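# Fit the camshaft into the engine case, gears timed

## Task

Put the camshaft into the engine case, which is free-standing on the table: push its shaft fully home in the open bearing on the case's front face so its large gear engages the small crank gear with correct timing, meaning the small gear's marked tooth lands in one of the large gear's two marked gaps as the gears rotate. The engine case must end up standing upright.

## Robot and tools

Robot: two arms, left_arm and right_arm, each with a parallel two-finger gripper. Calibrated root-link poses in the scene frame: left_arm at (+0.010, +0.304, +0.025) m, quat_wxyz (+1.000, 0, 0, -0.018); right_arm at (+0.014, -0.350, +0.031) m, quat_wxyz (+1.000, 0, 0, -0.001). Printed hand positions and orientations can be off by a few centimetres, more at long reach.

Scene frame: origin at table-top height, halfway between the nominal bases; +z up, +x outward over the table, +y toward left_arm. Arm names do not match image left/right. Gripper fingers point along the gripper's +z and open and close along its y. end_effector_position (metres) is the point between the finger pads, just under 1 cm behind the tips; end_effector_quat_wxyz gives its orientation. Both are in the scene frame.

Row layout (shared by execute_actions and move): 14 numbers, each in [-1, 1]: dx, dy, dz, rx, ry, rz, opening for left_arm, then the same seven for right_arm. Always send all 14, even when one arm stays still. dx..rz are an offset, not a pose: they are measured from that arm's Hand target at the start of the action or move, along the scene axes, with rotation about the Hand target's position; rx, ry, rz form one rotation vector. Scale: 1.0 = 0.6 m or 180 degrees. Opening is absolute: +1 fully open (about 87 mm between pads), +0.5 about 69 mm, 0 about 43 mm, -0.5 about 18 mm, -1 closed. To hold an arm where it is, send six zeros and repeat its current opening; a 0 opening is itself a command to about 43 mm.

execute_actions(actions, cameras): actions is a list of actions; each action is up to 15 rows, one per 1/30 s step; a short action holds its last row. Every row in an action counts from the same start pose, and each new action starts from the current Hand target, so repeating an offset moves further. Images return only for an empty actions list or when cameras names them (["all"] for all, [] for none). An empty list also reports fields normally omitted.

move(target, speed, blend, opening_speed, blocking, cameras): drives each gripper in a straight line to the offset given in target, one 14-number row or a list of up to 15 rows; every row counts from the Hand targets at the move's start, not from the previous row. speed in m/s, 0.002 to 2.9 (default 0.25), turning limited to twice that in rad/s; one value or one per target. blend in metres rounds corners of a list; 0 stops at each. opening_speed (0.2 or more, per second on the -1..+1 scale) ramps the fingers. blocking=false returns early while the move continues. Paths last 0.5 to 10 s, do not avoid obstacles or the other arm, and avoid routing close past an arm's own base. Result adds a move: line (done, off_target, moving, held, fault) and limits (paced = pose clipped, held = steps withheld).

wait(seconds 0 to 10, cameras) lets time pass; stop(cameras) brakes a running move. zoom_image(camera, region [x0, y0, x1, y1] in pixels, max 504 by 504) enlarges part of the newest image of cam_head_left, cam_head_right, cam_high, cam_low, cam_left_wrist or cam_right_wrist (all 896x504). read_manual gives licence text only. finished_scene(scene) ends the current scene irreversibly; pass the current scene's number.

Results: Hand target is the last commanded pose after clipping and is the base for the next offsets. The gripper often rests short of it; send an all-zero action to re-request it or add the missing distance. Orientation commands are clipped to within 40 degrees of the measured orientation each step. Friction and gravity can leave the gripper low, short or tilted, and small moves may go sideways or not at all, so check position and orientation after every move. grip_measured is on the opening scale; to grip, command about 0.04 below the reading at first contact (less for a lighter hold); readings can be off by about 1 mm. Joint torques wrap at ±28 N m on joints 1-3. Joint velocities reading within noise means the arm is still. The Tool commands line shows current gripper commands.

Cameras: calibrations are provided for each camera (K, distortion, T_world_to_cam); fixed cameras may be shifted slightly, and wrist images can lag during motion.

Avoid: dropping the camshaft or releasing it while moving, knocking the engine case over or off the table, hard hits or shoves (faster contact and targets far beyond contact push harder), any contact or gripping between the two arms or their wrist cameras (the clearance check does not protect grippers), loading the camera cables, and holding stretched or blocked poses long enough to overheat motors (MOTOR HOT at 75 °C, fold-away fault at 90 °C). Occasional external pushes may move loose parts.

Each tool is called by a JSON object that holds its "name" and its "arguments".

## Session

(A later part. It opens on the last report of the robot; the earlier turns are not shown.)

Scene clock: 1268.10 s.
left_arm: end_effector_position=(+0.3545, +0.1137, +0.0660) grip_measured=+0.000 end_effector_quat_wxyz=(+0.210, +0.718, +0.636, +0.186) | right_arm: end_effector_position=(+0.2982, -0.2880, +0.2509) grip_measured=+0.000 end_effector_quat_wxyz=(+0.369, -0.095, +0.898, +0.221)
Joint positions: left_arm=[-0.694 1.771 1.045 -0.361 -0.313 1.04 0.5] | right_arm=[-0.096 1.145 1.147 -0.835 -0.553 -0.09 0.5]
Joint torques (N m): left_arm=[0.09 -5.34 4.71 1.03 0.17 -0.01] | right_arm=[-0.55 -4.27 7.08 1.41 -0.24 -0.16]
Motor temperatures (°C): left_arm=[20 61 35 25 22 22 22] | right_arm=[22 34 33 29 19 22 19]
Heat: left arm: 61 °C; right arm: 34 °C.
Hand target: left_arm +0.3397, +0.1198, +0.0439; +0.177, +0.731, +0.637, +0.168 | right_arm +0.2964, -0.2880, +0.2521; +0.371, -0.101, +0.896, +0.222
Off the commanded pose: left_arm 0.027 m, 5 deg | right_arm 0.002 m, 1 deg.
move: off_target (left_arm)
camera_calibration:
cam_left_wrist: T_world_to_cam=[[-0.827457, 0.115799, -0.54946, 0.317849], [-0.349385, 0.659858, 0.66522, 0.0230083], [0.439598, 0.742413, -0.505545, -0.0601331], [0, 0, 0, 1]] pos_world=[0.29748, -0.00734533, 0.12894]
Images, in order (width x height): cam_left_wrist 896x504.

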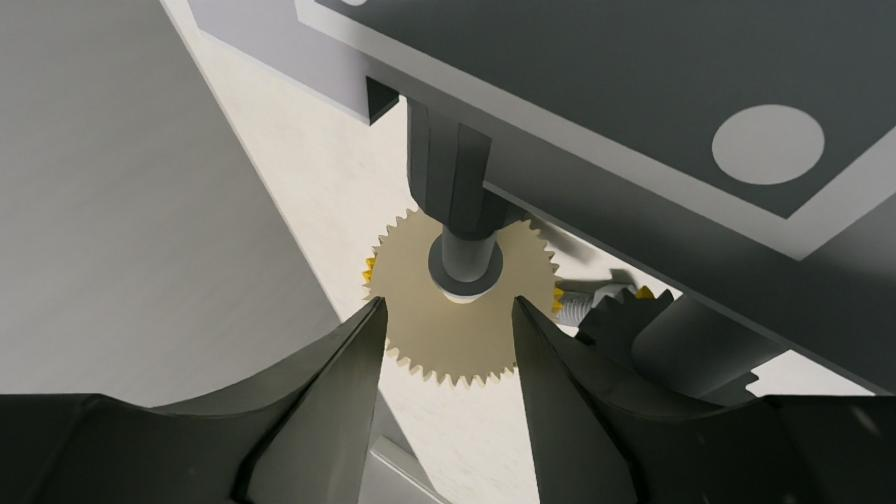

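{"name": "move", "arguments": {"target": [[-0.035,-0.005,0.15,0,0,0,0,0,0,0,0,0,0,0],[0.027,-0.005,0.15,0,0.14,0,0,0,0,0,0,0,0,0]], "speed": 0.12, "cameras": ["cam_left_wrist","cam_low"]}}

{"name": "zoom_image", "arguments": {"camera": "cam_low", "region": [510, 220, 590, 290]}}

{"name": "zoom_image", "arguments": {"camera": "cam_left_wrist", "region": [390, 30, 710, 280]}}

Scene clock: 1277.30 s.
left_arm: end_effector_position=(+0.3534, +0.1198, +0.1318) grip_measured=+0.000 end_effector_quat_wxyz=(+0.031, +0.749, +0.662, +0.012) | right_arm: end_effector_position=(+0.2982, -0.2880, +0.2509) grip_measured=+0.000 end_effector_quat_wxyz=(+0.369, -0.095, +0.898, +0.221)
Joint positions: left_arm=[-0.555 2.035 1.823 -1.292 -0.007 1.103 0.5] | right_arm=[-0.096 1.145 1.147 -0.835 -0.553 -0.09 0.5]
Joint torques (N m): left_arm=[0.58 -8.36 9.92 0.33 0.23 0.18] | right_arm=[-0.47 -4.31 7.16 1.41 -0.23 -0.16]
Motor temperatures (°C): left_arm=[20 57 36 25 22 22 22] | right_arm=[22 33 33 29 19 22 19]
Heat: left arm: 57 °C; right arm: 33 °C.
Hand target: left_arm +0.3559, +0.1169, +0.1339; +0.034, +0.750, +0.660, +0.004 | right_arm +0.2964, -0.2880, +0.2521; +0.371, -0.101, +0.896, +0.222
Off the commanded pose: left_arm 0.004 m, 1 deg | right_arm 0.002 m, 1 deg.
move: done
camera_calibration:
cam_left_wrist: T_world_to_cam=[[-0.987832, 0.135802, -0.0758001, 0.344324], [0.0274895, 0.632171, 0.774341, -0.169464], [0.153076, 0.762835, -0.628212, 0.0839865], [0, 0, 0, 1]] pos_world=[0.331936, -0.00369744, 0.210084]
Images, in order (width x height): cam_low 896x504, cam_left_wrist 896x504.

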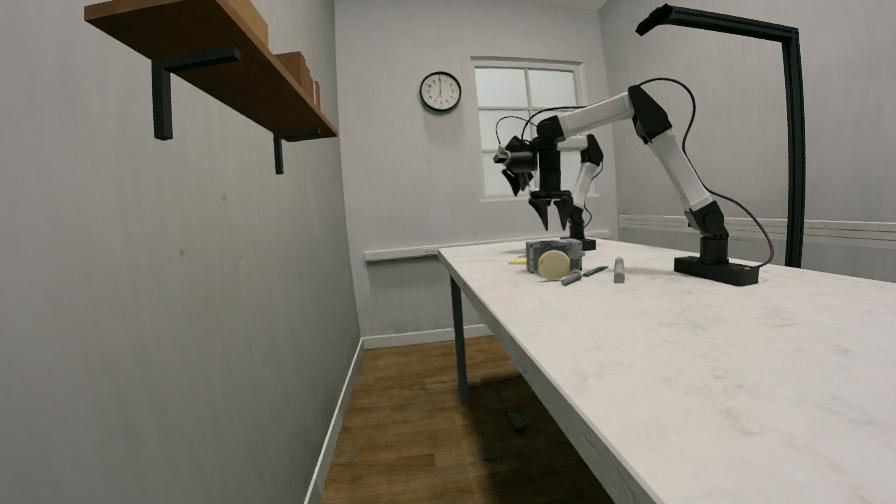

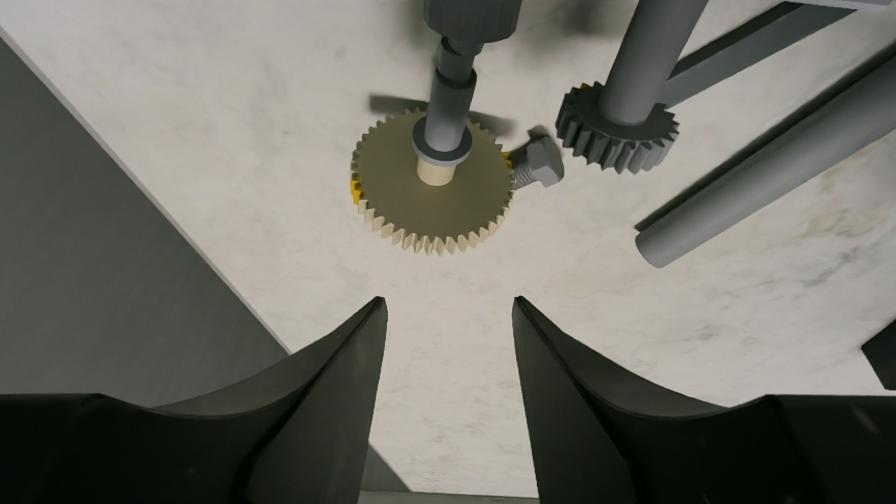

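Scaled by 6.300.

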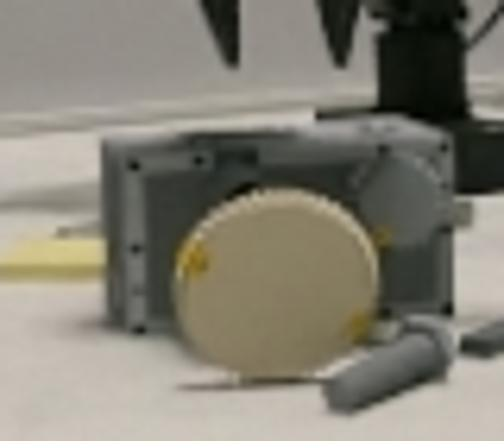

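Scaled by 1.575.

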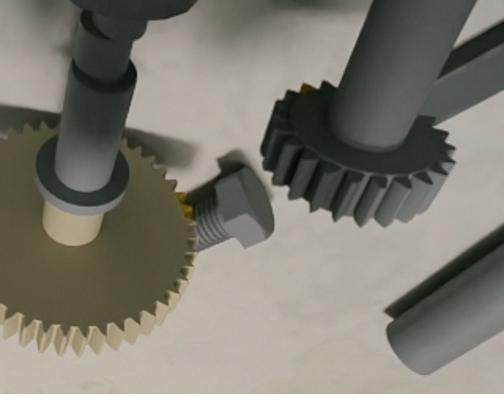

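{"name": "move", "arguments": {"target": [[0.010,0.005,0,0,0,0,0,0,0,0,0,0,0,0],[0.010,0.005,-0.08,0,0,0,0,0,0,0,0,0,0,0]], "speed": 0.12, "cameras": ["cam_left_wrist"]}}

Scene clock: 1282.87 s.
left_arm: end_effector_position=(+0.3615, +0.1208, +0.0919) grip_measured=+0.000 end_effector_quat_wxyz=(+0.033, +0.749, +0.662, +0.012) | right_arm: end_effector_position=(+0.2982, -0.2880, +0.2509) grip_measured=+0.000 end_effector_quat_wxyz=(+0.369, -0.095, +0.898, +0.221)
Joint positions: left_arm=[-0.541 2.065 1.709 -1.146 -0.005 1.118 0.5] | right_arm=[-0.096 1.145 1.147 -0.835 -0.553 -0.09 0.5]
Joint torques (N m): left_arm=[0.68 -8.96 6.16 0.62 0.24 0.15] | right_arm=[-0.49 -4.36 7.17 1.42 -0.25 -0.15]
Motor temperatures (°C): left_arm=[20 56 36 25 22 22 22] | right_arm=[22 33 33 29 19 22 19]
Heat: left arm: 56 °C; right arm: 33 °C.
Hand target: left_arm +0.3618, +0.1198, +0.0858; +0.034, +0.750, +0.660, +0.004 | right_arm +0.2964, -0.2880, +0.2521; +0.371, -0.101, +0.896, +0.222
Off the commanded pose: left_arm 0.006 m, 1 deg | right_arm 0.002 m, 1 deg.
move: done
camera_calibration:
cam_left_wrist: T_world_to_cam=[[-0.987642, 0.136114, -0.0776979, 0.34912], [0.0265557, 0.633911, 0.77295, -0.139221], [0.154463, 0.761334, -0.629692, 0.0567795], [0, 0, 0, 1]] pos_world=[0.339733, -0.00249463, 0.17049]
Images, in order (width x height): cam_left_wrist 896x504.

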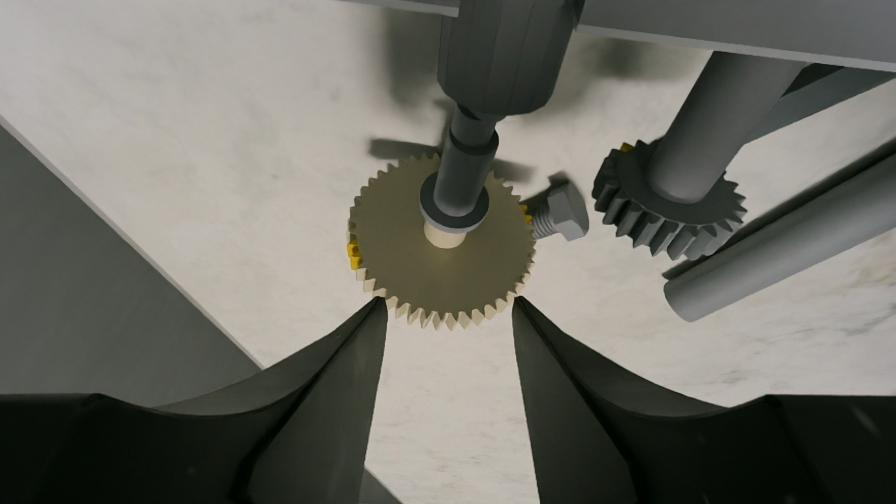

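{"name": "move", "arguments": {"target": [[0.007,0.021,0,0,0,0,0,0,0,0,0,0,0,0],[0.007,0.021,-0.045,0,0,0,0,0,0,0,0,0,0,0]], "speed": 0.1, "cameras": ["cam_left_wrist"]}}

Scene clock: 1291.37 s.
left_arm: end_effector_position=(+0.3709, +0.1317, +0.0695) grip_measured=+0.000 end_effector_quat_wxyz=(+0.043, +0.748, +0.662, +0.017) | right_arm: end_effector_position=(+0.2982, -0.2880, +0.2509) grip_measured=+0.000 end_effector_quat_wxyz=(+0.369, -0.095, +0.898, +0.221)
Joint positions: left_arm=[-0.507 2.065 1.619 -1.032 -0.005 1.152 0.5] | right_arm=[-0.096 1.145 1.147 -0.835 -0.553 -0.09 0.5]
Joint torques (N m): left_arm=[0.47 -8.36 5.5 0.61 0.26 0.12] | right_arm=[-0.51 -4.38 7.1 1.42 -0.24 -0.16]
Motor temperatures (°C): left_arm=[20 55 35 25 22 22 22] | right_arm=[22 33 33 29 19 22 19]
Heat: left arm: 55 °C; right arm: 33 °C.
Hand target: left_arm +0.3661, +0.1325, +0.0588; +0.034, +0.750, +0.660, +0.004 | right_arm +0.2964, -0.2880, +0.2521; +0.371, -0.101, +0.896, +0.222
Off the commanded pose: left_arm 0.012 m, 2 deg | right_arm 0.002 m, 1 deg.
move: off_target (left_arm)
camera_calibration:
cam_left_wrist: T_world_to_cam=[[-0.985692, 0.135553, -0.10018, 0.356215], [0.0102956, 0.641657, 0.766923, -0.12364], [0.16824, 0.754919, -0.633872, 0.029049], [0, 0, 0, 1]] pos_world=[0.347504, 0.00911844, 0.148921]
Images, in order (width x height): cam_left_wrist 896x504.

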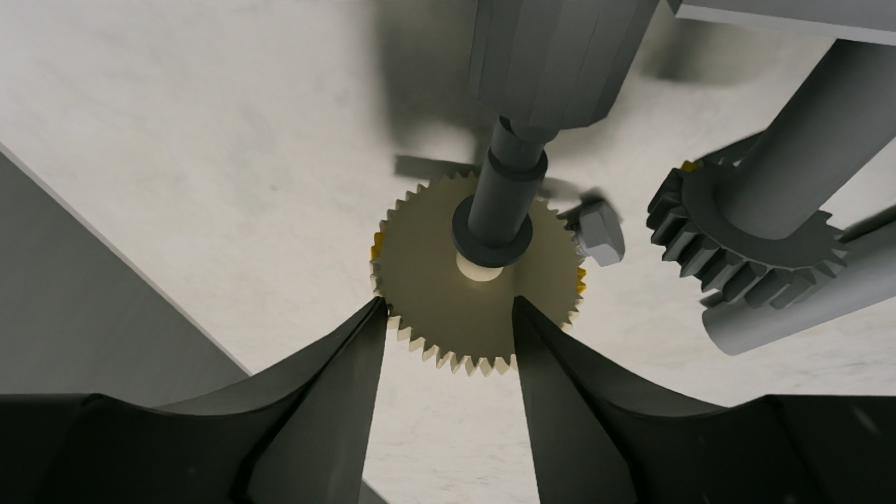

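{"name": "move", "arguments": {"target": [[-0.002,-0.008,0.03,0,0,0,0,0,0,0,0,0,0,0],[-0.018,-0.008,0.03,0,0,0,0,0,0,0,0,0,0,0],[-0.018,-0.008,-0.012,0,0,0,0,0,0,0,0,0,0,0]], "speed": 0.1, "cameras": ["cam_left_wrist"]}}

Scene clock: 1299.87 s.
left_arm: end_effector_position=(+0.3565, +0.1298, +0.0542) grip_measured=+0.000 end_effector_quat_wxyz=(+0.030, +0.751, +0.660, +0.007) | right_arm: end_effector_position=(+0.2982, -0.2880, +0.2509) grip_measured=+0.000 end_effector_quat_wxyz=(+0.369, -0.095, +0.898, +0.221)
Joint positions: left_arm=[-0.526 2.065 1.558 -1.003 0.004 1.139 0.5] | right_arm=[-0.096 1.145 1.147 -0.835 -0.553 -0.09 0.5]
Joint torques (N m): left_arm=[-0.05 -9.73 5.74 0.63 0.16 0.02] | right_arm=[-0.54 -4.36 7.08 1.4 -0.23 -0.15]
Heat: left arm: 54 °C; right arm: 33 °C.
Hand target: left_arm +0.3553, +0.1276, +0.0517; +0.034, +0.750, +0.660, +0.004 | right_arm +0.2964, -0.2880, +0.2521; +0.371, -0.101, +0.896, +0.222
Off the commanded pose: left_arm 0.004 m, 1 deg | right_arm 0.002 m, 1 deg.
move: done
camera_calibration:
cam_left_wrist: T_world_to_cam=[[-0.987611, 0.14179, -0.067236, 0.338779], [0.0387253, 0.635427, 0.771189, -0.12009], [0.15207, 0.759031, -0.633046, 0.0282811], [0, 0, 0, 1]] pos_world=[0.334931, 0.00680685, 0.133293]
Images, in order (width x height): cam_left_wrist 896x504.

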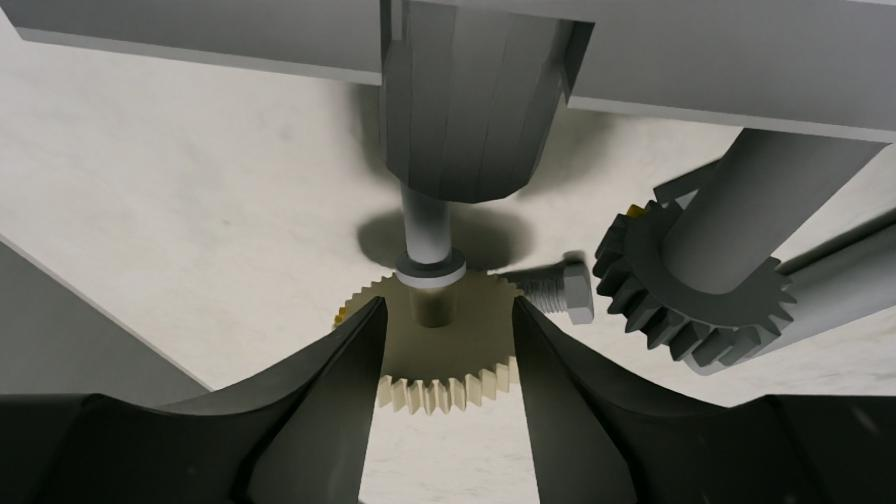

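{"name": "move", "arguments": {"target": [0.003,0,-0.004,0,0,0,-1,0,0,0,0,0,0,0], "opening_speed": 1.5, "cameras": ["cam_left_wrist","cam_low"]}}

{"name": "zoom_image", "arguments": {"camera": "cam_low", "region": [510, 220, 590, 290]}}

Scene clock: 1304.50 s.
left_arm: end_effector_position=(+0.3578, +0.1290, +0.0542) grip_measured=-0.964 end_effector_quat_wxyz=(+0.033, +0.751, +0.660, +0.008) | right_arm: end_effector_position=(+0.2982, -0.2880, +0.2509) grip_measured=+0.000 end_effector_quat_wxyz=(+0.369, -0.095, +0.898, +0.221)
Joint positions: left_arm=[-0.526 2.065 1.558 -0.997 0.004 1.139 0.018] | right_arm=[-0.096 1.145 1.147 -0.835 -0.553 -0.09 0.5]
Joint torques (N m): left_arm=[0.18 -9.06 6.01 0.66 0.17 0.06] | right_arm=[-0.51 -4.34 7.09 1.41 -0.22 -0.15]
Heat: left arm: 53 °C; right arm: 33 °C.
Hand target: left_arm +0.3571, +0.1276, +0.0493; +0.034, +0.750, +0.660, +0.004 | right_arm +0.2964, -0.2880, +0.2521; +0.371, -0.101, +0.896, +0.222
Off the commanded pose: left_arm 0.005 m, 0 deg | right_arm 0.002 m, 1 deg.
move: done
camera_calibration:
cam_left_wrist: T_world_to_cam=[[-0.987246, 0.141571, -0.0728207, 0.340391], [0.034727, 0.637899, 0.769337, -0.11841], [0.155368, 0.756996, -0.63468, 0.027917], [0, 0, 0, 1]] pos_world=[0.335825, 0.00621102, 0.133603]
Images, in order (width x height): cam_low 896x504, cam_left_wrist 896x504.

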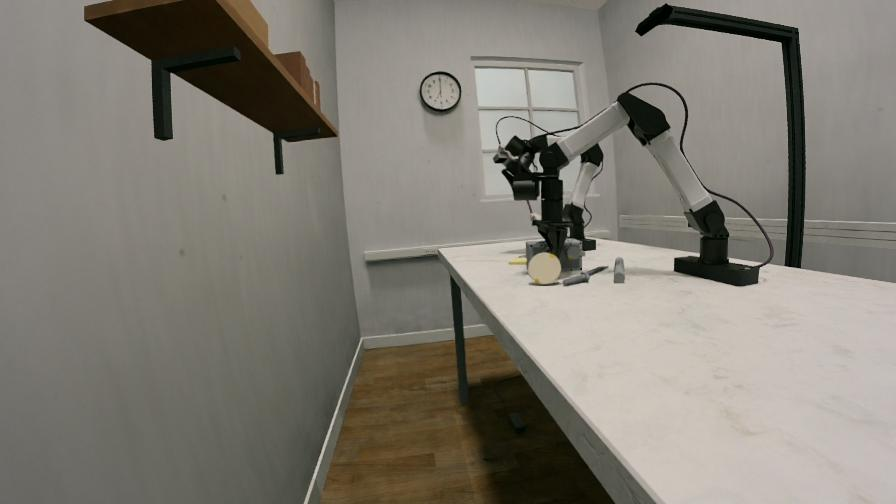

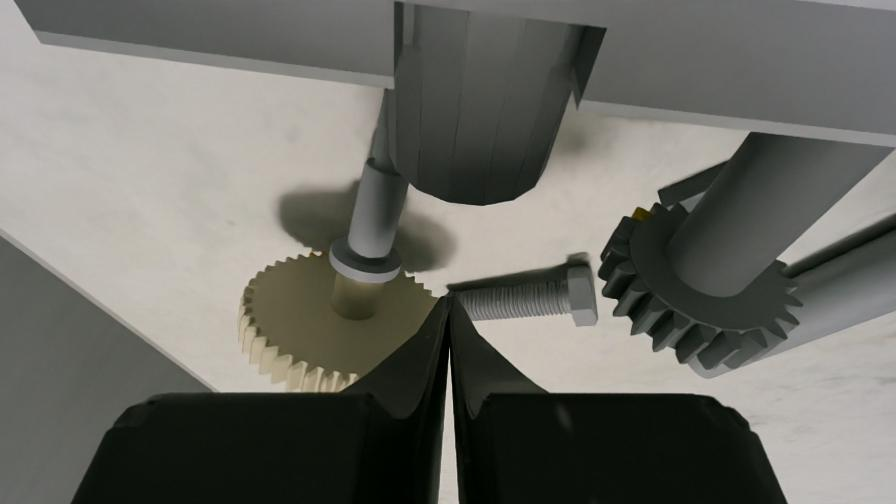

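Scaled by 6.300.

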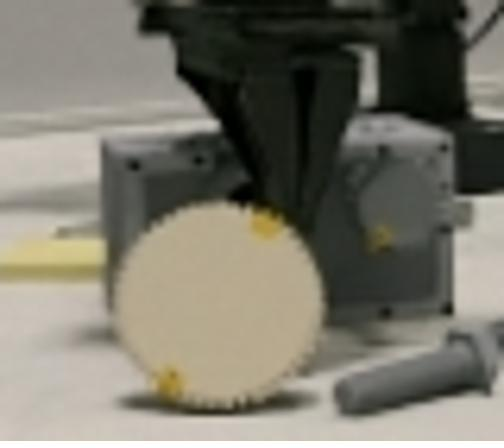

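{"name": "move", "arguments": {"target": [0,0,0.15,0,0,0,0,0,0,0,0,0,0,0], "speed": 0.1, "cameras": ["cam_left_wrist","cam_low","cam_right_wrist"]}}

{"name": "zoom_image", "arguments": {"camera": "cam_low", "region": [510, 220, 590, 290]}}

Scene clock: 1325.47 s.
left_arm: end_effector_position=(+0.3550, +0.1307, +0.1231) grip_measured=+0.000 end_effector_quat_wxyz=(+0.014, +0.751, +0.660, +0.002) | right_arm: end_effector_position=(+0.2982, -0.2880, +0.2509) grip_measured=+0.000 end_effector_quat_wxyz=(+0.369, -0.095, +0.898, +0.221)
Joint positions: left_arm=[-0.526 2.053 1.816 -1.305 0.004 1.139 0.5] | right_arm=[-0.096 1.145 1.147 -0.835 -0.553 -0.09 0.5]
Joint torques (N m): left_arm=[0.18 -11.71 9.68 0.23 0.18 0.05] | right_arm=[-0.49 -4.3 7.09 1.41 -0.23 -0.16]
Heat: left arm: 52 °C; right arm: 33 °C.
Hand target: left_arm +0.3571, +0.1276, +0.1392; +0.034, +0.750, +0.660, +0.004 | right_arm +0.2964, -0.2880, +0.2521; +0.371, -0.101, +0.896, +0.222
Off the commanded pose: left_arm 0.017 m, 2 deg | right_arm 0.002 m, 1 deg.
move: off_target (left_arm)
camera_calibration:
cam_left_wrist: T_world_to_cam=[[-0.989041, 0.142666, -0.0380014, 0.338602], [0.0597526, 0.622166, 0.780602, -0.180645], [0.135008, 0.769777, -0.623872, 0.0749557], [0, 0, 0, 1]] pos_world=[0.335566, 0.00638519, 0.200642]
cam_right_wrist: T_world_to_cam=[[0.328542, -0.884097, -0.332313, -0.271436], [-0.933381, -0.35772, 0.0289035, 0.189521], [-0.144429, 0.300679, -0.942726, 0.510655], [0, 0, 0, 1]] pos_world=[0.339826, -0.325723, 0.385728]
Images, in order (width x height): cam_low 896x504, cam_left_wrist 896x504, cam_right_wrist 896x504.

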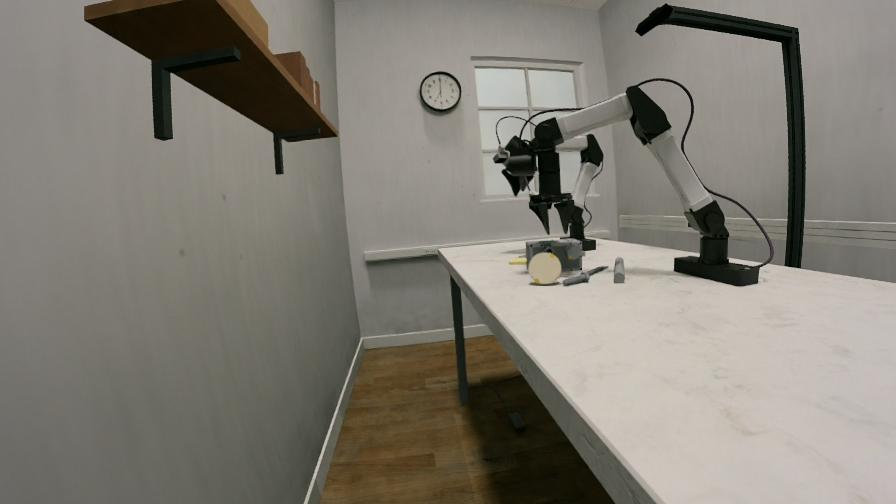

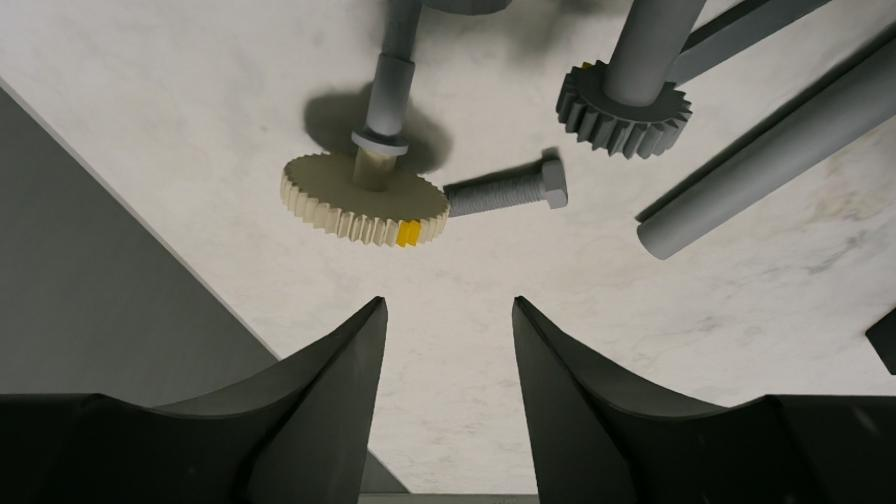

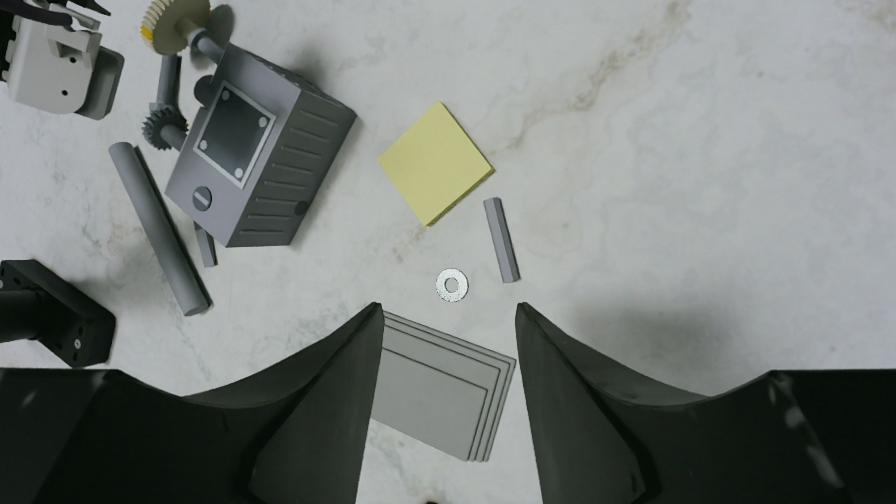

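Scaled by 6.300.

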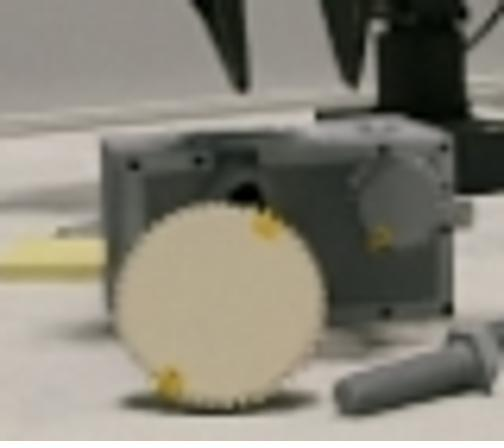

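{"name": "move", "arguments": {"target": [0.153,0.014,-0.02,0,0.25,0,0,0,0,0,0,0,0,0], "speed": 0.15, "cameras": ["cam_left_wrist","cam_low"]}}

Scene clock: 1344.60 s.
left_arm: end_effector_position=(+0.4466, +0.1380, +0.1265) grip_measured=+0.000 end_effector_quat_wxyz=(+0.088, +0.729, +0.671, -0.104) | right_arm: end_effector_position=(+0.2982, -0.2880, +0.2509) grip_measured=+0.000 end_effector_quat_wxyz=(+0.369, -0.095, +0.898, +0.221)
Joint positions: left_arm=[-0.311 2.437 2.482 -1.555 0.267 1.298 0.5] | right_arm=[-0.096 1.145 1.147 -0.835 -0.553 -0.09 0.5]
Joint torques (N m): left_arm=[0.57 -10.51 9.51 0.34 0.44 0.15] | right_arm=[-0.53 -4.31 7.12 1.41 -0.23 -0.15]
Heat: left arm: 54 °C; right arm: 33 °C.
Hand target: left_arm +0.4489, +0.1361, +0.1273; -0.209, +0.698, +0.627, -0.277 | right_arm +0.2964, -0.2880, +0.2521; +0.371, -0.101, +0.896, +0.222
Off the commanded pose: left_arm 0.003 m, 42 deg; orientation clipped | right_arm 0.002 m, 1 deg.
joint sent to its limit (left arm) — joint 4 (wrist pitch), lower limit. The joint targets are off in orientation, not in position.
move: off_target (left_arm); limits=paced
camera_calibration:
cam_left_wrist: T_world_to_cam=[[-0.995532, 0.0943372, -0.00415993, 0.433541], [0.0732803, 0.799603, 0.596041, -0.200466], [0.0595552, 0.593073, -0.802943, 0.139786], [0, 0, 0, 1]] pos_world=[0.437969, 0.0364907, 0.23353]
Images, in order (width x height): cam_low 896x504, cam_left_wrist 896x504.

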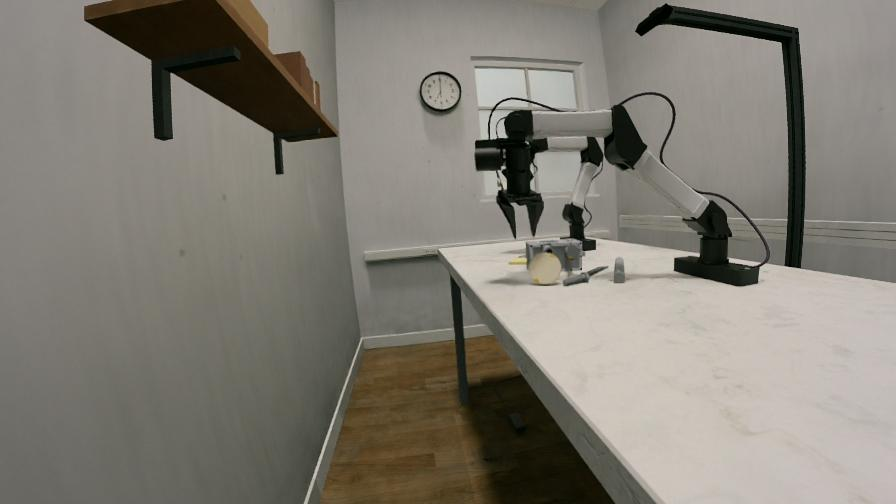

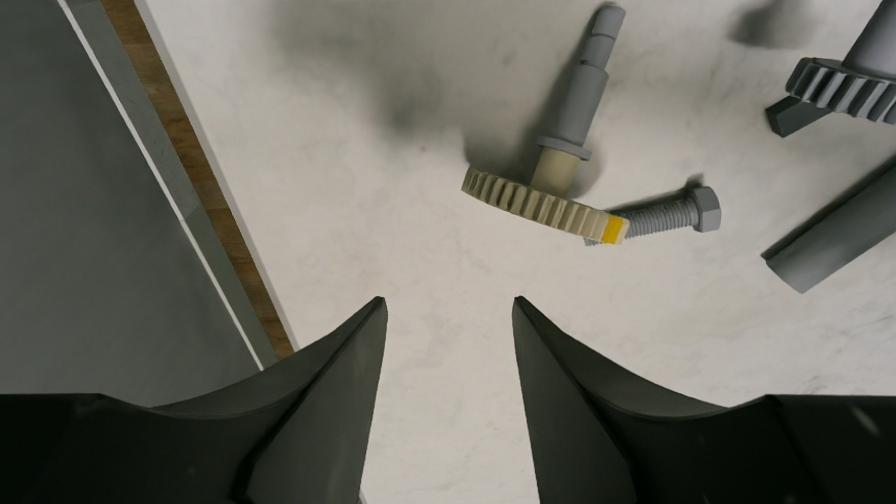

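{"name": "move", "arguments": {"target": [[-0.036,0.001,0.005,0,-0.15,0,0,0,0,0,0,0,0,0],[-0.086,0.002,-0.14,0,-0.15,0,0,0,0,0,0,0,0,0]], "speed": 0.15, "cameras": ["cam_left_wrist"]}}

Scene clock: 1354.77 s.
left_arm: end_effector_position=(+0.3958, +0.1419, +0.0507) grip_measured=+0.000 end_effector_quat_wxyz=(-0.060, +0.740, +0.661, -0.105) | right_arm: end_effector_position=(+0.2982, -0.2880, +0.2509) grip_measured=+0.000 end_effector_quat_wxyz=(+0.369, -0.095, +0.898, +0.221)
Joint positions: left_arm=[-0.395 2.478 2.22 -1.509 0.144 1.267 0.5] | right_arm=[-0.096 1.145 1.147 -0.835 -0.553 -0.09 0.5]
Joint torques (N m): left_arm=[-0.51 -10.85 6.01 0.19 0.21 0.11] | right_arm=[-0.49 -4.33 7.08 1.42 -0.24 -0.14]
Motor temperatures (°C): left_arm=[20 57 37 24 22 22 22] | right_arm=[22 32 33 28 19 22 19]
Heat: left arm: 57 °C; right arm: 33 °C.
Hand target: left_arm +0.3973, +0.1373, +0.0432; -0.057, +0.743, +0.658, -0.106 | right_arm +0.2964, -0.2880, +0.2521; +0.371, -0.101, +0.896, +0.222
Off the commanded pose: left_arm 0.009 m, 1 deg | right_arm 0.002 m, 1 deg.
move: done
camera_calibration:
cam_left_wrist: T_world_to_cam=[[-0.967757, 0.13228, 0.214357, 0.354835], [0.24811, 0.64742, 0.720617, -0.208704], [-0.0434562, 0.750566, -0.659365, 0.0908018], [0, 0, 0, 1]] pos_world=[0.399122, 0.020029, 0.134206]
Images, in order (width x height): cam_left_wrist 896x504.

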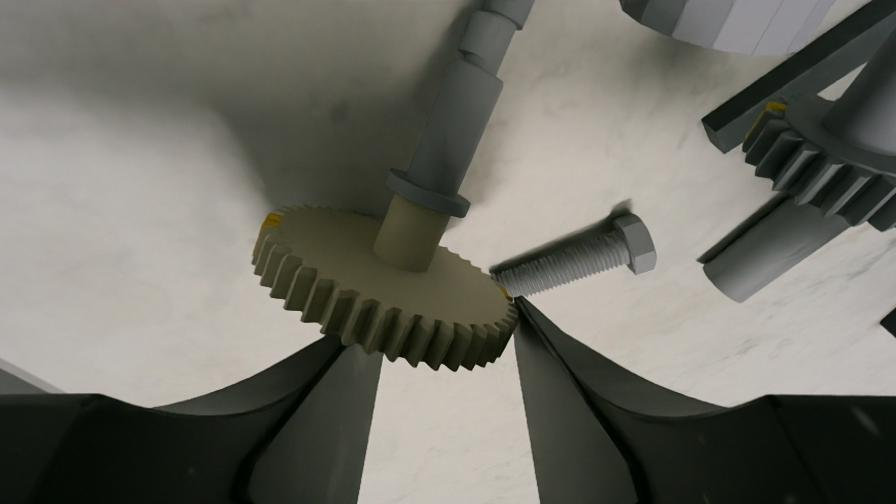

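{"name": "move", "arguments": {"target": [[0.008,0.005,0.11,0,0,0,0,0,0,0,0,0,0,0],[0.008,-0.032,0.1,0,-0.08,0,0,0,0,0,0,0,0,0]], "speed": 0.15, "cameras": ["cam_left_wrist","cam_low"]}}

{"name": "zoom_image", "arguments": {"camera": "cam_low", "region": [510, 220, 590, 290]}}

Scene clock: 1363.37 s.
left_arm: end_effector_position=(+0.3989, +0.1168, +0.0907) grip_measured=+0.000 end_effector_quat_wxyz=(+0.010, +0.752, +0.659, -0.027) | right_arm: end_effector_position=(+0.2982, -0.2880, +0.2509) grip_measured=+0.000 end_effector_quat_wxyz=(+0.369, -0.095, +0.898, +0.221)
Joint positions: left_arm=[-0.479 2.291 2.071 -1.35 0.057 1.188 0.5] | right_arm=[-0.096 1.145 1.147 -0.835 -0.553 -0.09 0.5]
Joint torques (N m): left_arm=[0.08 -14.45 5.76 0.54 -0.03 0.02] | right_arm=[-0.55 -4.31 7.16 1.42 -0.22 -0.14]
Motor temperatures (°C): left_arm=[20 58 36 24 22 22 22] | right_arm=[22 32 33 28 19 22 19]
Heat: left arm: 58 °C; right arm: 33 °C.
Hand target: left_arm +0.4020, +0.1181, +0.1032; +0.026, +0.751, +0.660, -0.012 | right_arm +0.2964, -0.2880, +0.2521; +0.371, -0.101, +0.896, +0.222
Off the commanded pose: left_arm 0.013 m, 3 deg | right_arm 0.002 m, 1 deg.
move: off_target (left_arm)
camera_calibration:
cam_left_wrist: T_world_to_cam=[[-0.989319, 0.145605, 0.0068344, 0.378472], [0.100324, 0.646141, 0.756595, -0.166109], [0.105748, 0.7492, -0.653848, 0.0763457], [0, 0, 0, 1]] pos_world=[0.383021, -0.00497557, 0.173009]
Images, in order (width x height): cam_low 896x504, cam_left_wrist 896x504.

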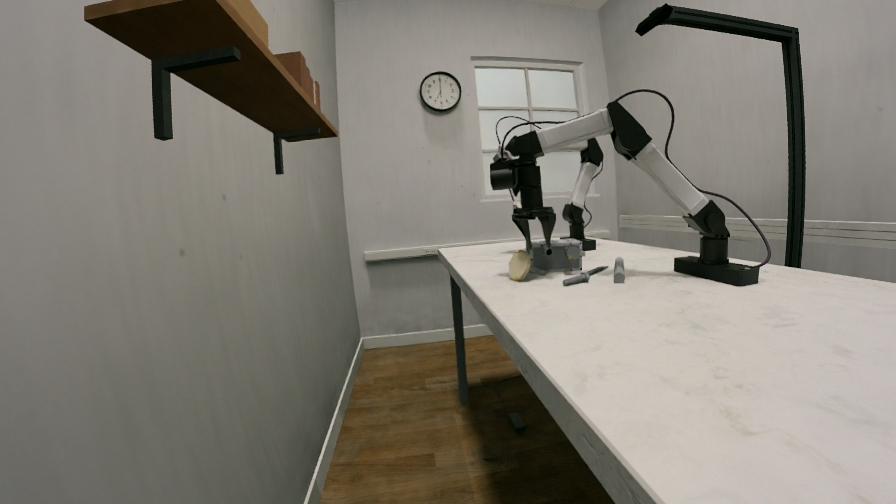

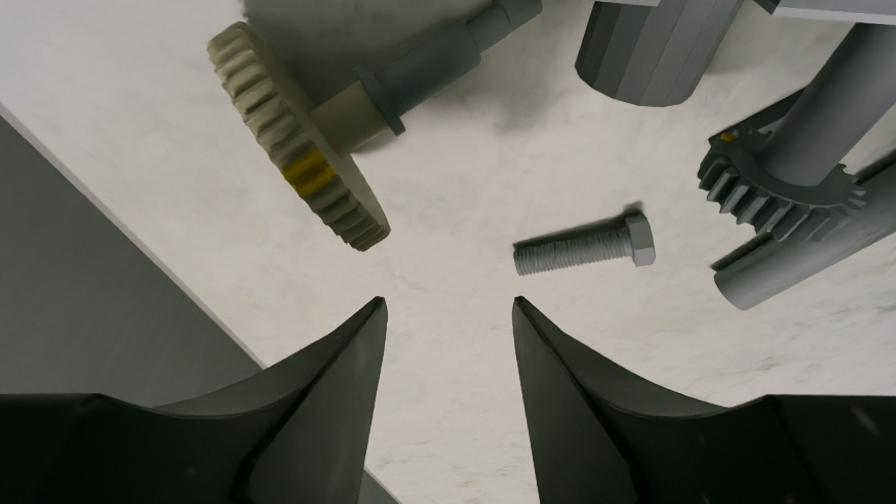

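Scaled by 6.300.

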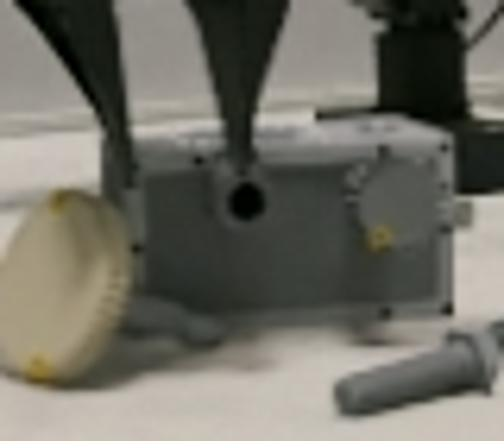

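{"name": "move", "arguments": {"target": [[0.045,-0.05,0.06,0,0,-0.205,0,0,0,0,0,0,0,0],[0.047,-0.06,0.02,0,0,-0.205,0,0,0,0,0,0,0,0]], "speed": 0.15, "cameras": ["cam_left_wrist"]}}

Scene clock: 1378.23 s.
left_arm: end_effector_position=(+0.4292, +0.0852, +0.1213) grip_measured=+0.000 end_effector_quat_wxyz=(+0.022, +0.920, +0.392, -0.019) | right_arm: end_effector_position=(+0.2982, -0.2880, +0.2509) grip_measured=+0.000 end_effector_quat_wxyz=(+0.369, -0.095, +0.898, +0.221)
Joint positions: left_arm=[-0.51 2.394 2.372 -1.537 0.057 1.79 0.5] | right_arm=[-0.096 1.145 1.147 -0.835 -0.553 -0.09 0.5]
Joint torques (N m): left_arm=[-0.31 -10.65 6.16 0.5 0.11 0.08] | right_arm=[-0.51 -4.33 7.06 1.41 -0.23 -0.16]
Motor temperatures (°C): left_arm=[20 64 36 24 22 22 22] | right_arm=[22 32 33 28 19 22 19]
Heat: left arm: 64 °C; right arm: 33 °C.
Hand target: left_arm +0.4303, +0.0822, +0.1151; +0.020, +0.921, +0.389, -0.020 | right_arm +0.2964, -0.2880, +0.2521; +0.371, -0.101, +0.896, +0.222
Off the commanded pose: left_arm 0.007 m, 0 deg | right_arm 0.002 m, 1 deg.
move: done
camera_calibration:
cam_left_wrist: T_world_to_cam=[[-0.711153, 0.701986, -0.0384268, 0.251532], [0.437923, 0.485075, 0.756918, -0.303029], [0.549986, 0.521457, -0.652379, -0.0545662], [0, 0, 0, 1]] pos_world=[0.341592, -0.0011257, 0.203436]
Images, in order (width x height): cam_left_wrist 896x504.

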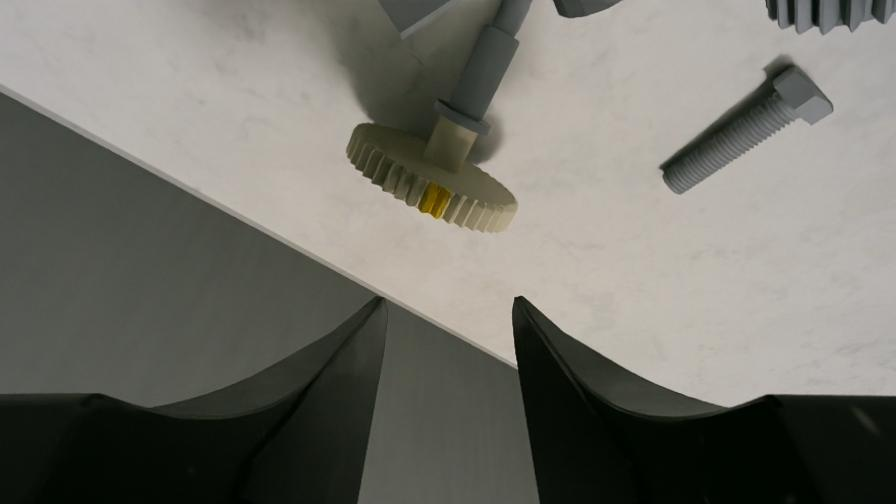

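{"name": "move", "arguments": {"target": [[-0.006,-0.009,0,0,0,0,0,0,0,0,0,0,0,0],[-0.006,-0.009,-0.132,0,0,0,0,0,0,0,0,0,0,0]], "speed": 0.12, "cameras": ["cam_left_wrist"]}}

Scene clock: 1384.73 s.
left_arm: end_effector_position=(+0.4274, +0.0790, +0.0365) grip_measured=+0.000 end_effector_quat_wxyz=(+0.017, +0.920, +0.390, -0.021) | right_arm: end_effector_position=(+0.2982, -0.2880, +0.2509) grip_measured=+0.000 end_effector_quat_wxyz=(+0.369, -0.095, +0.898, +0.221)
Joint positions: left_arm=[-0.524 2.393 2.033 -1.207 0.054 1.78 0.5] | right_arm=[-0.096 1.145 1.147 -0.835 -0.553 -0.09 0.5]
Joint torques (N m): left_arm=[-0.25 -12.26 5.71 0.45 0.11 0.06] | right_arm=[-0.53 -4.27 7.08 1.41 -0.22 -0.15]
Motor temperatures (°C): left_arm=[20 63 36 24 22 22 22] | right_arm=[22 32 33 28 19 22 19]
Heat: left arm: 63 °C; right arm: 33 °C.
Hand target: left_arm +0.4268, +0.0767, +0.0361; +0.021, +0.921, +0.388, -0.019 | right_arm +0.2964, -0.2880, +0.2521; +0.371, -0.101, +0.896, +0.222
Off the commanded pose: left_arm 0.002 m, 0 deg | right_arm 0.002 m, 1 deg.
move: done
camera_calibration:
cam_left_wrist: T_world_to_cam=[[-0.708664, 0.704975, -0.0283801, 0.249616], [0.445055, 0.477872, 0.75734, -0.237652], [0.547468, 0.524069, -0.652404, -0.104902], [0, 0, 0, 1]] pos_world=[0.340092, -0.00743032, 0.118629]
Images, in order (width x height): cam_left_wrist 896x504.

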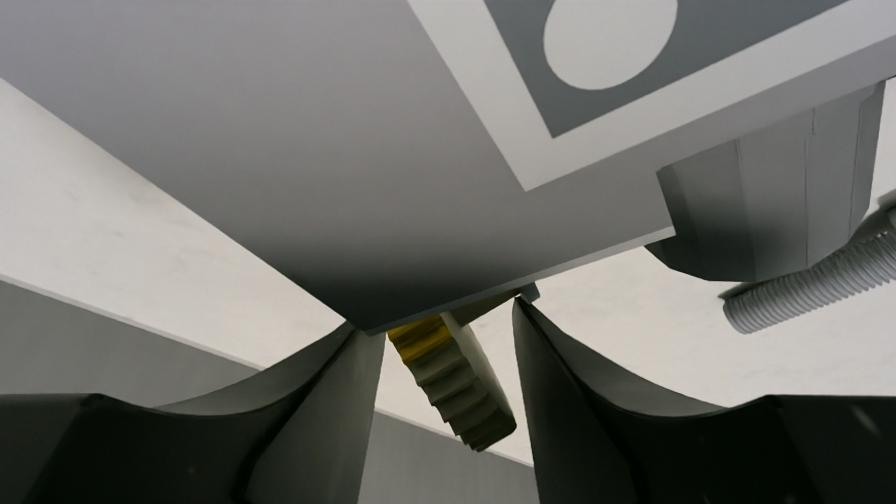

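{"name": "move", "arguments": {"target": [0.01,0.01,0.16,0,0,0,0,0,0,0,0,0,0,0], "speed": 0.12, "cameras": ["cam_left_wrist","cam_low"]}}

Scene clock: 1388.60 s.
left_arm: end_effector_position=(+0.4309, +0.0794, +0.1322) grip_measured=+0.000 end_effector_quat_wxyz=(+0.032, +0.921, +0.389, -0.010) | right_arm: end_effector_position=(+0.2982, -0.2880, +0.2509) grip_measured=+0.000 end_effector_quat_wxyz=(+0.369, -0.095, +0.898, +0.221)
Joint positions: left_arm=[-0.52 2.394 2.415 -1.552 0.054 1.787 0.5] | right_arm=[-0.096 1.145 1.147 -0.835 -0.553 -0.09 0.5]
Joint torques (N m): left_arm=[0.92 -10.59 8.51 0.21 0.11 0.18] | right_arm=[-0.54 -4.31 7.12 1.42 -0.23 -0.15]
Motor temperatures (°C): left_arm=[20 63 36 24 22 22 22] | right_arm=[22 32 33 28 19 22 19]
Heat: left arm: 63 °C; right arm: 33 °C.
Hand target: left_arm +0.4327, +0.0826, +0.1321; +0.021, +0.921, +0.388, -0.019 | right_arm +0.2964, -0.2880, +0.2521; +0.371, -0.101, +0.896, +0.222
Off the commanded pose: left_arm 0.004 m, 2 deg | right_arm 0.002 m, 1 deg.
joint sent to its limit (left arm) — joint 4 (wrist pitch), lower limit. The joint targets still meet the commanded pose.
move: done
camera_calibration:
cam_left_wrist: T_world_to_cam=[[-0.705626, 0.705664, -0.0642666, 0.257954], [0.422298, 0.491633, 0.761552, -0.303718], [0.568995, 0.510232, -0.644909, -0.0537203], [0, 0, 0, 1]] pos_world=[0.340845, -0.00530153, 0.21323]
Images, in order (width x height): cam_low 896x504, cam_left_wrist 896x504.

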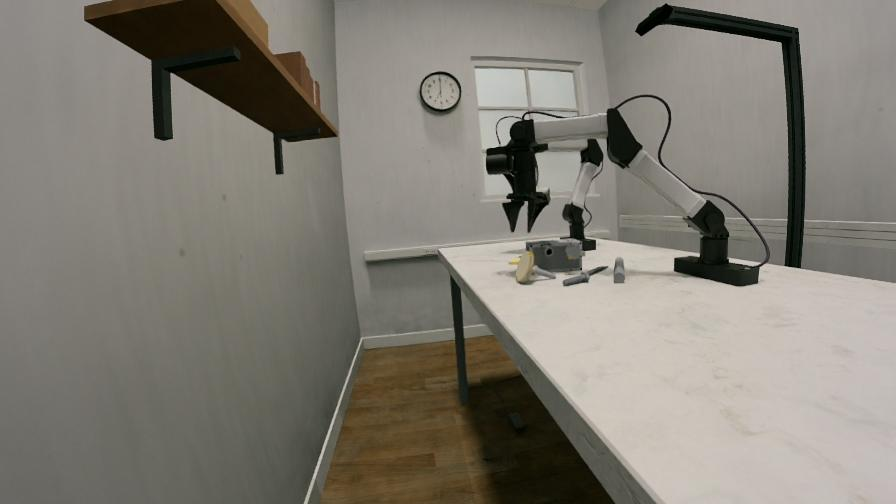

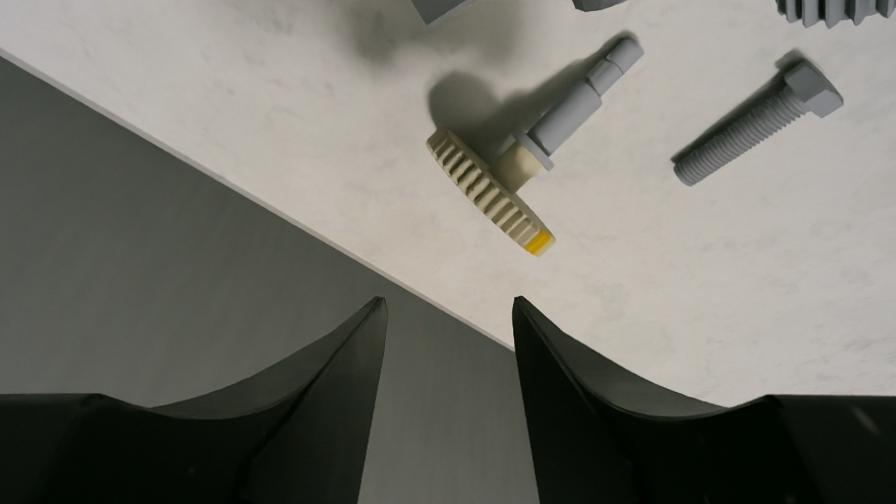

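{"name": "move", "arguments": {"target": [[-0.01,0.05,0.05,0,0,0.35,0,0,0,0,0,0,0,0],[-0.01,0.05,0.03,0,0,0.705,0,0,0,0,0,0,0,0]], "speed": 0.3, "cameras": ["cam_left_wrist"]}}

Scene clock: 1411.03 s.
left_arm: end_effector_position=(+0.4250, +0.1089, +0.1518) grip_measured=+0.000 end_effector_quat_wxyz=(+0.084, +0.069, +0.994, -0.019) | right_arm: end_effector_position=(+0.2982, -0.2880, +0.2509) grip_measured=+0.000 end_effector_quat_wxyz=(+0.369, -0.095, +0.898, +0.221)
Joint positions: left_arm=[-0.387 2.447 2.602 -1.554 -0.022 -0.281 0.5] | right_arm=[-0.096 1.145 1.147 -0.835 -0.553 -0.09 0.5]
Joint torques (N m): left_arm=[0.69 -10.63 8.38 0.63 -0.1 -0.02] | right_arm=[-0.5 -4.3 7.12 1.41 -0.24 -0.17]
Motor temperatures (°C): left_arm=[20 59 36 24 22 22 22] | right_arm=[22 32 33 28 19 22 19]
Heat: left arm: 59 °C; right arm: 33 °C.
Hand target: left_arm +0.4268, +0.1127, +0.1500; +0.027, +0.064, +0.998, +0.010 | right_arm +0.2964, -0.2880, +0.2521; +0.371, -0.101, +0.896, +0.222
Off the commanded pose: left_arm 0.004 m, 7 deg | right_arm 0.002 m, 1 deg.
joint sent to its limit (left arm) — joint 4 (wrist pitch), lower limit. The joint targets are off in orientation, not in position.
move: off_target (left_arm)
camera_calibration:
cam_left_wrist: T_world_to_cam=[[-0.153406, -0.988103, 0.0109001, 0.172586], [-0.72824, 0.120504, 0.674645, 0.21198], [-0.667932, 0.0955566, -0.738062, 0.532182], [0, 0, 0, 1]] pos_world=[0.53631, 0.0941349, 0.247891]
Images, in order (width x height): cam_left_wrist 896x504.

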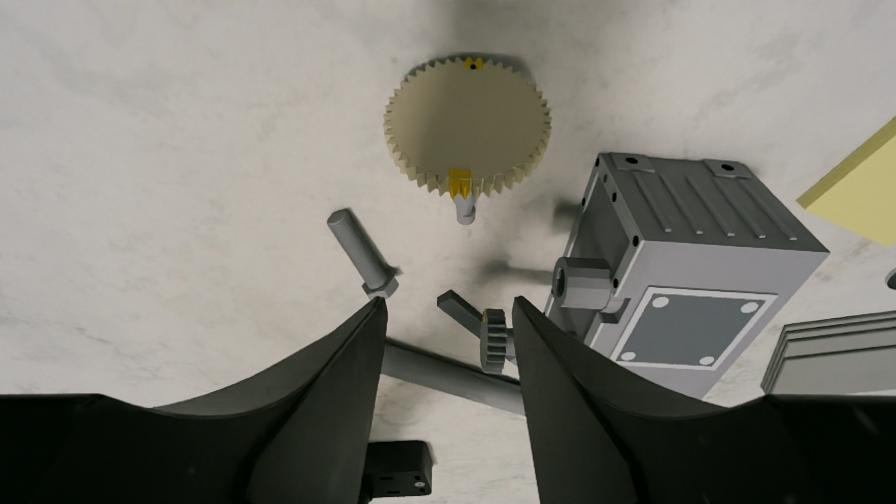

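{"name": "move", "arguments": {"target": [[-0.050,-0.021,-0.05,0,0,0,0.3,0,0,0,0,0,0,0],[-0.050,-0.021,-0.1,0,0,0,0.3,0,0,0,0,0,0,0]], "speed": 0.15, "cameras": ["cam_left_wrist"]}}

Scene clock: 1421.57 s.
left_arm: end_effector_position=(+0.3935, +0.0989, +0.0781) grip_measured=+0.300 end_effector_quat_wxyz=(+0.006, +0.068, +0.998, +0.010) | right_arm: end_effector_position=(+0.2982, -0.2880, +0.2509) grip_measured=+0.000 end_effector_quat_wxyz=(+0.369, -0.095, +0.898, +0.221)
Joint positions: left_arm=[-0.433 2.444 2.282 -1.406 -0.024 -0.332 0.65] | right_arm=[-0.096 1.145 1.147 -0.835 -0.553 -0.09 0.5]
Joint torques (N m): left_arm=[0.18 -15.36 5.59 0.56 -0.13 -0.01] | right_arm=[-0.5 -4.29 7.16 1.41 -0.23 -0.16]
Motor temperatures (°C): left_arm=[20 59 36 24 22 22 22] | right_arm=[22 32 33 28 19 22 19]
Heat: left arm: 59 °C; right arm: 33 °C.
Hand target: left_arm +0.3967, +0.1000, +0.0901; +0.027, +0.064, +0.998, +0.010 | right_arm +0.2964, -0.2880, +0.2521; +0.371, -0.101, +0.896, +0.222
Off the commanded pose: left_arm 0.012 m, 2 deg | right_arm 0.002 m, 1 deg.
move: off_target (left_arm)
camera_calibration:
cam_left_wrist: T_world_to_cam=[[-0.150233, -0.988042, -0.0346798, 0.16102], [-0.617315, 0.0663486, 0.783913, 0.193172], [-0.772238, 0.139178, -0.619901, 0.485194], [0, 0, 0, 1]] pos_world=[0.518124, 0.0787495, 0.154927]
Images, in order (width x height): cam_left_wrist 896x504.

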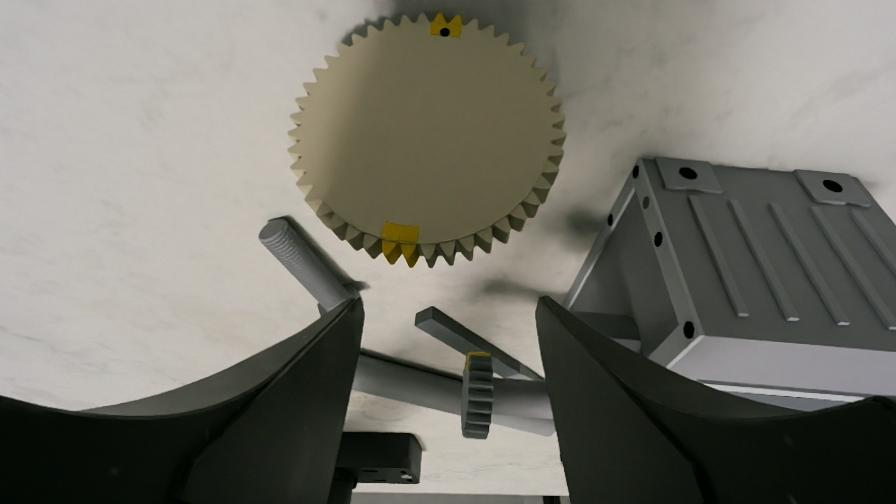

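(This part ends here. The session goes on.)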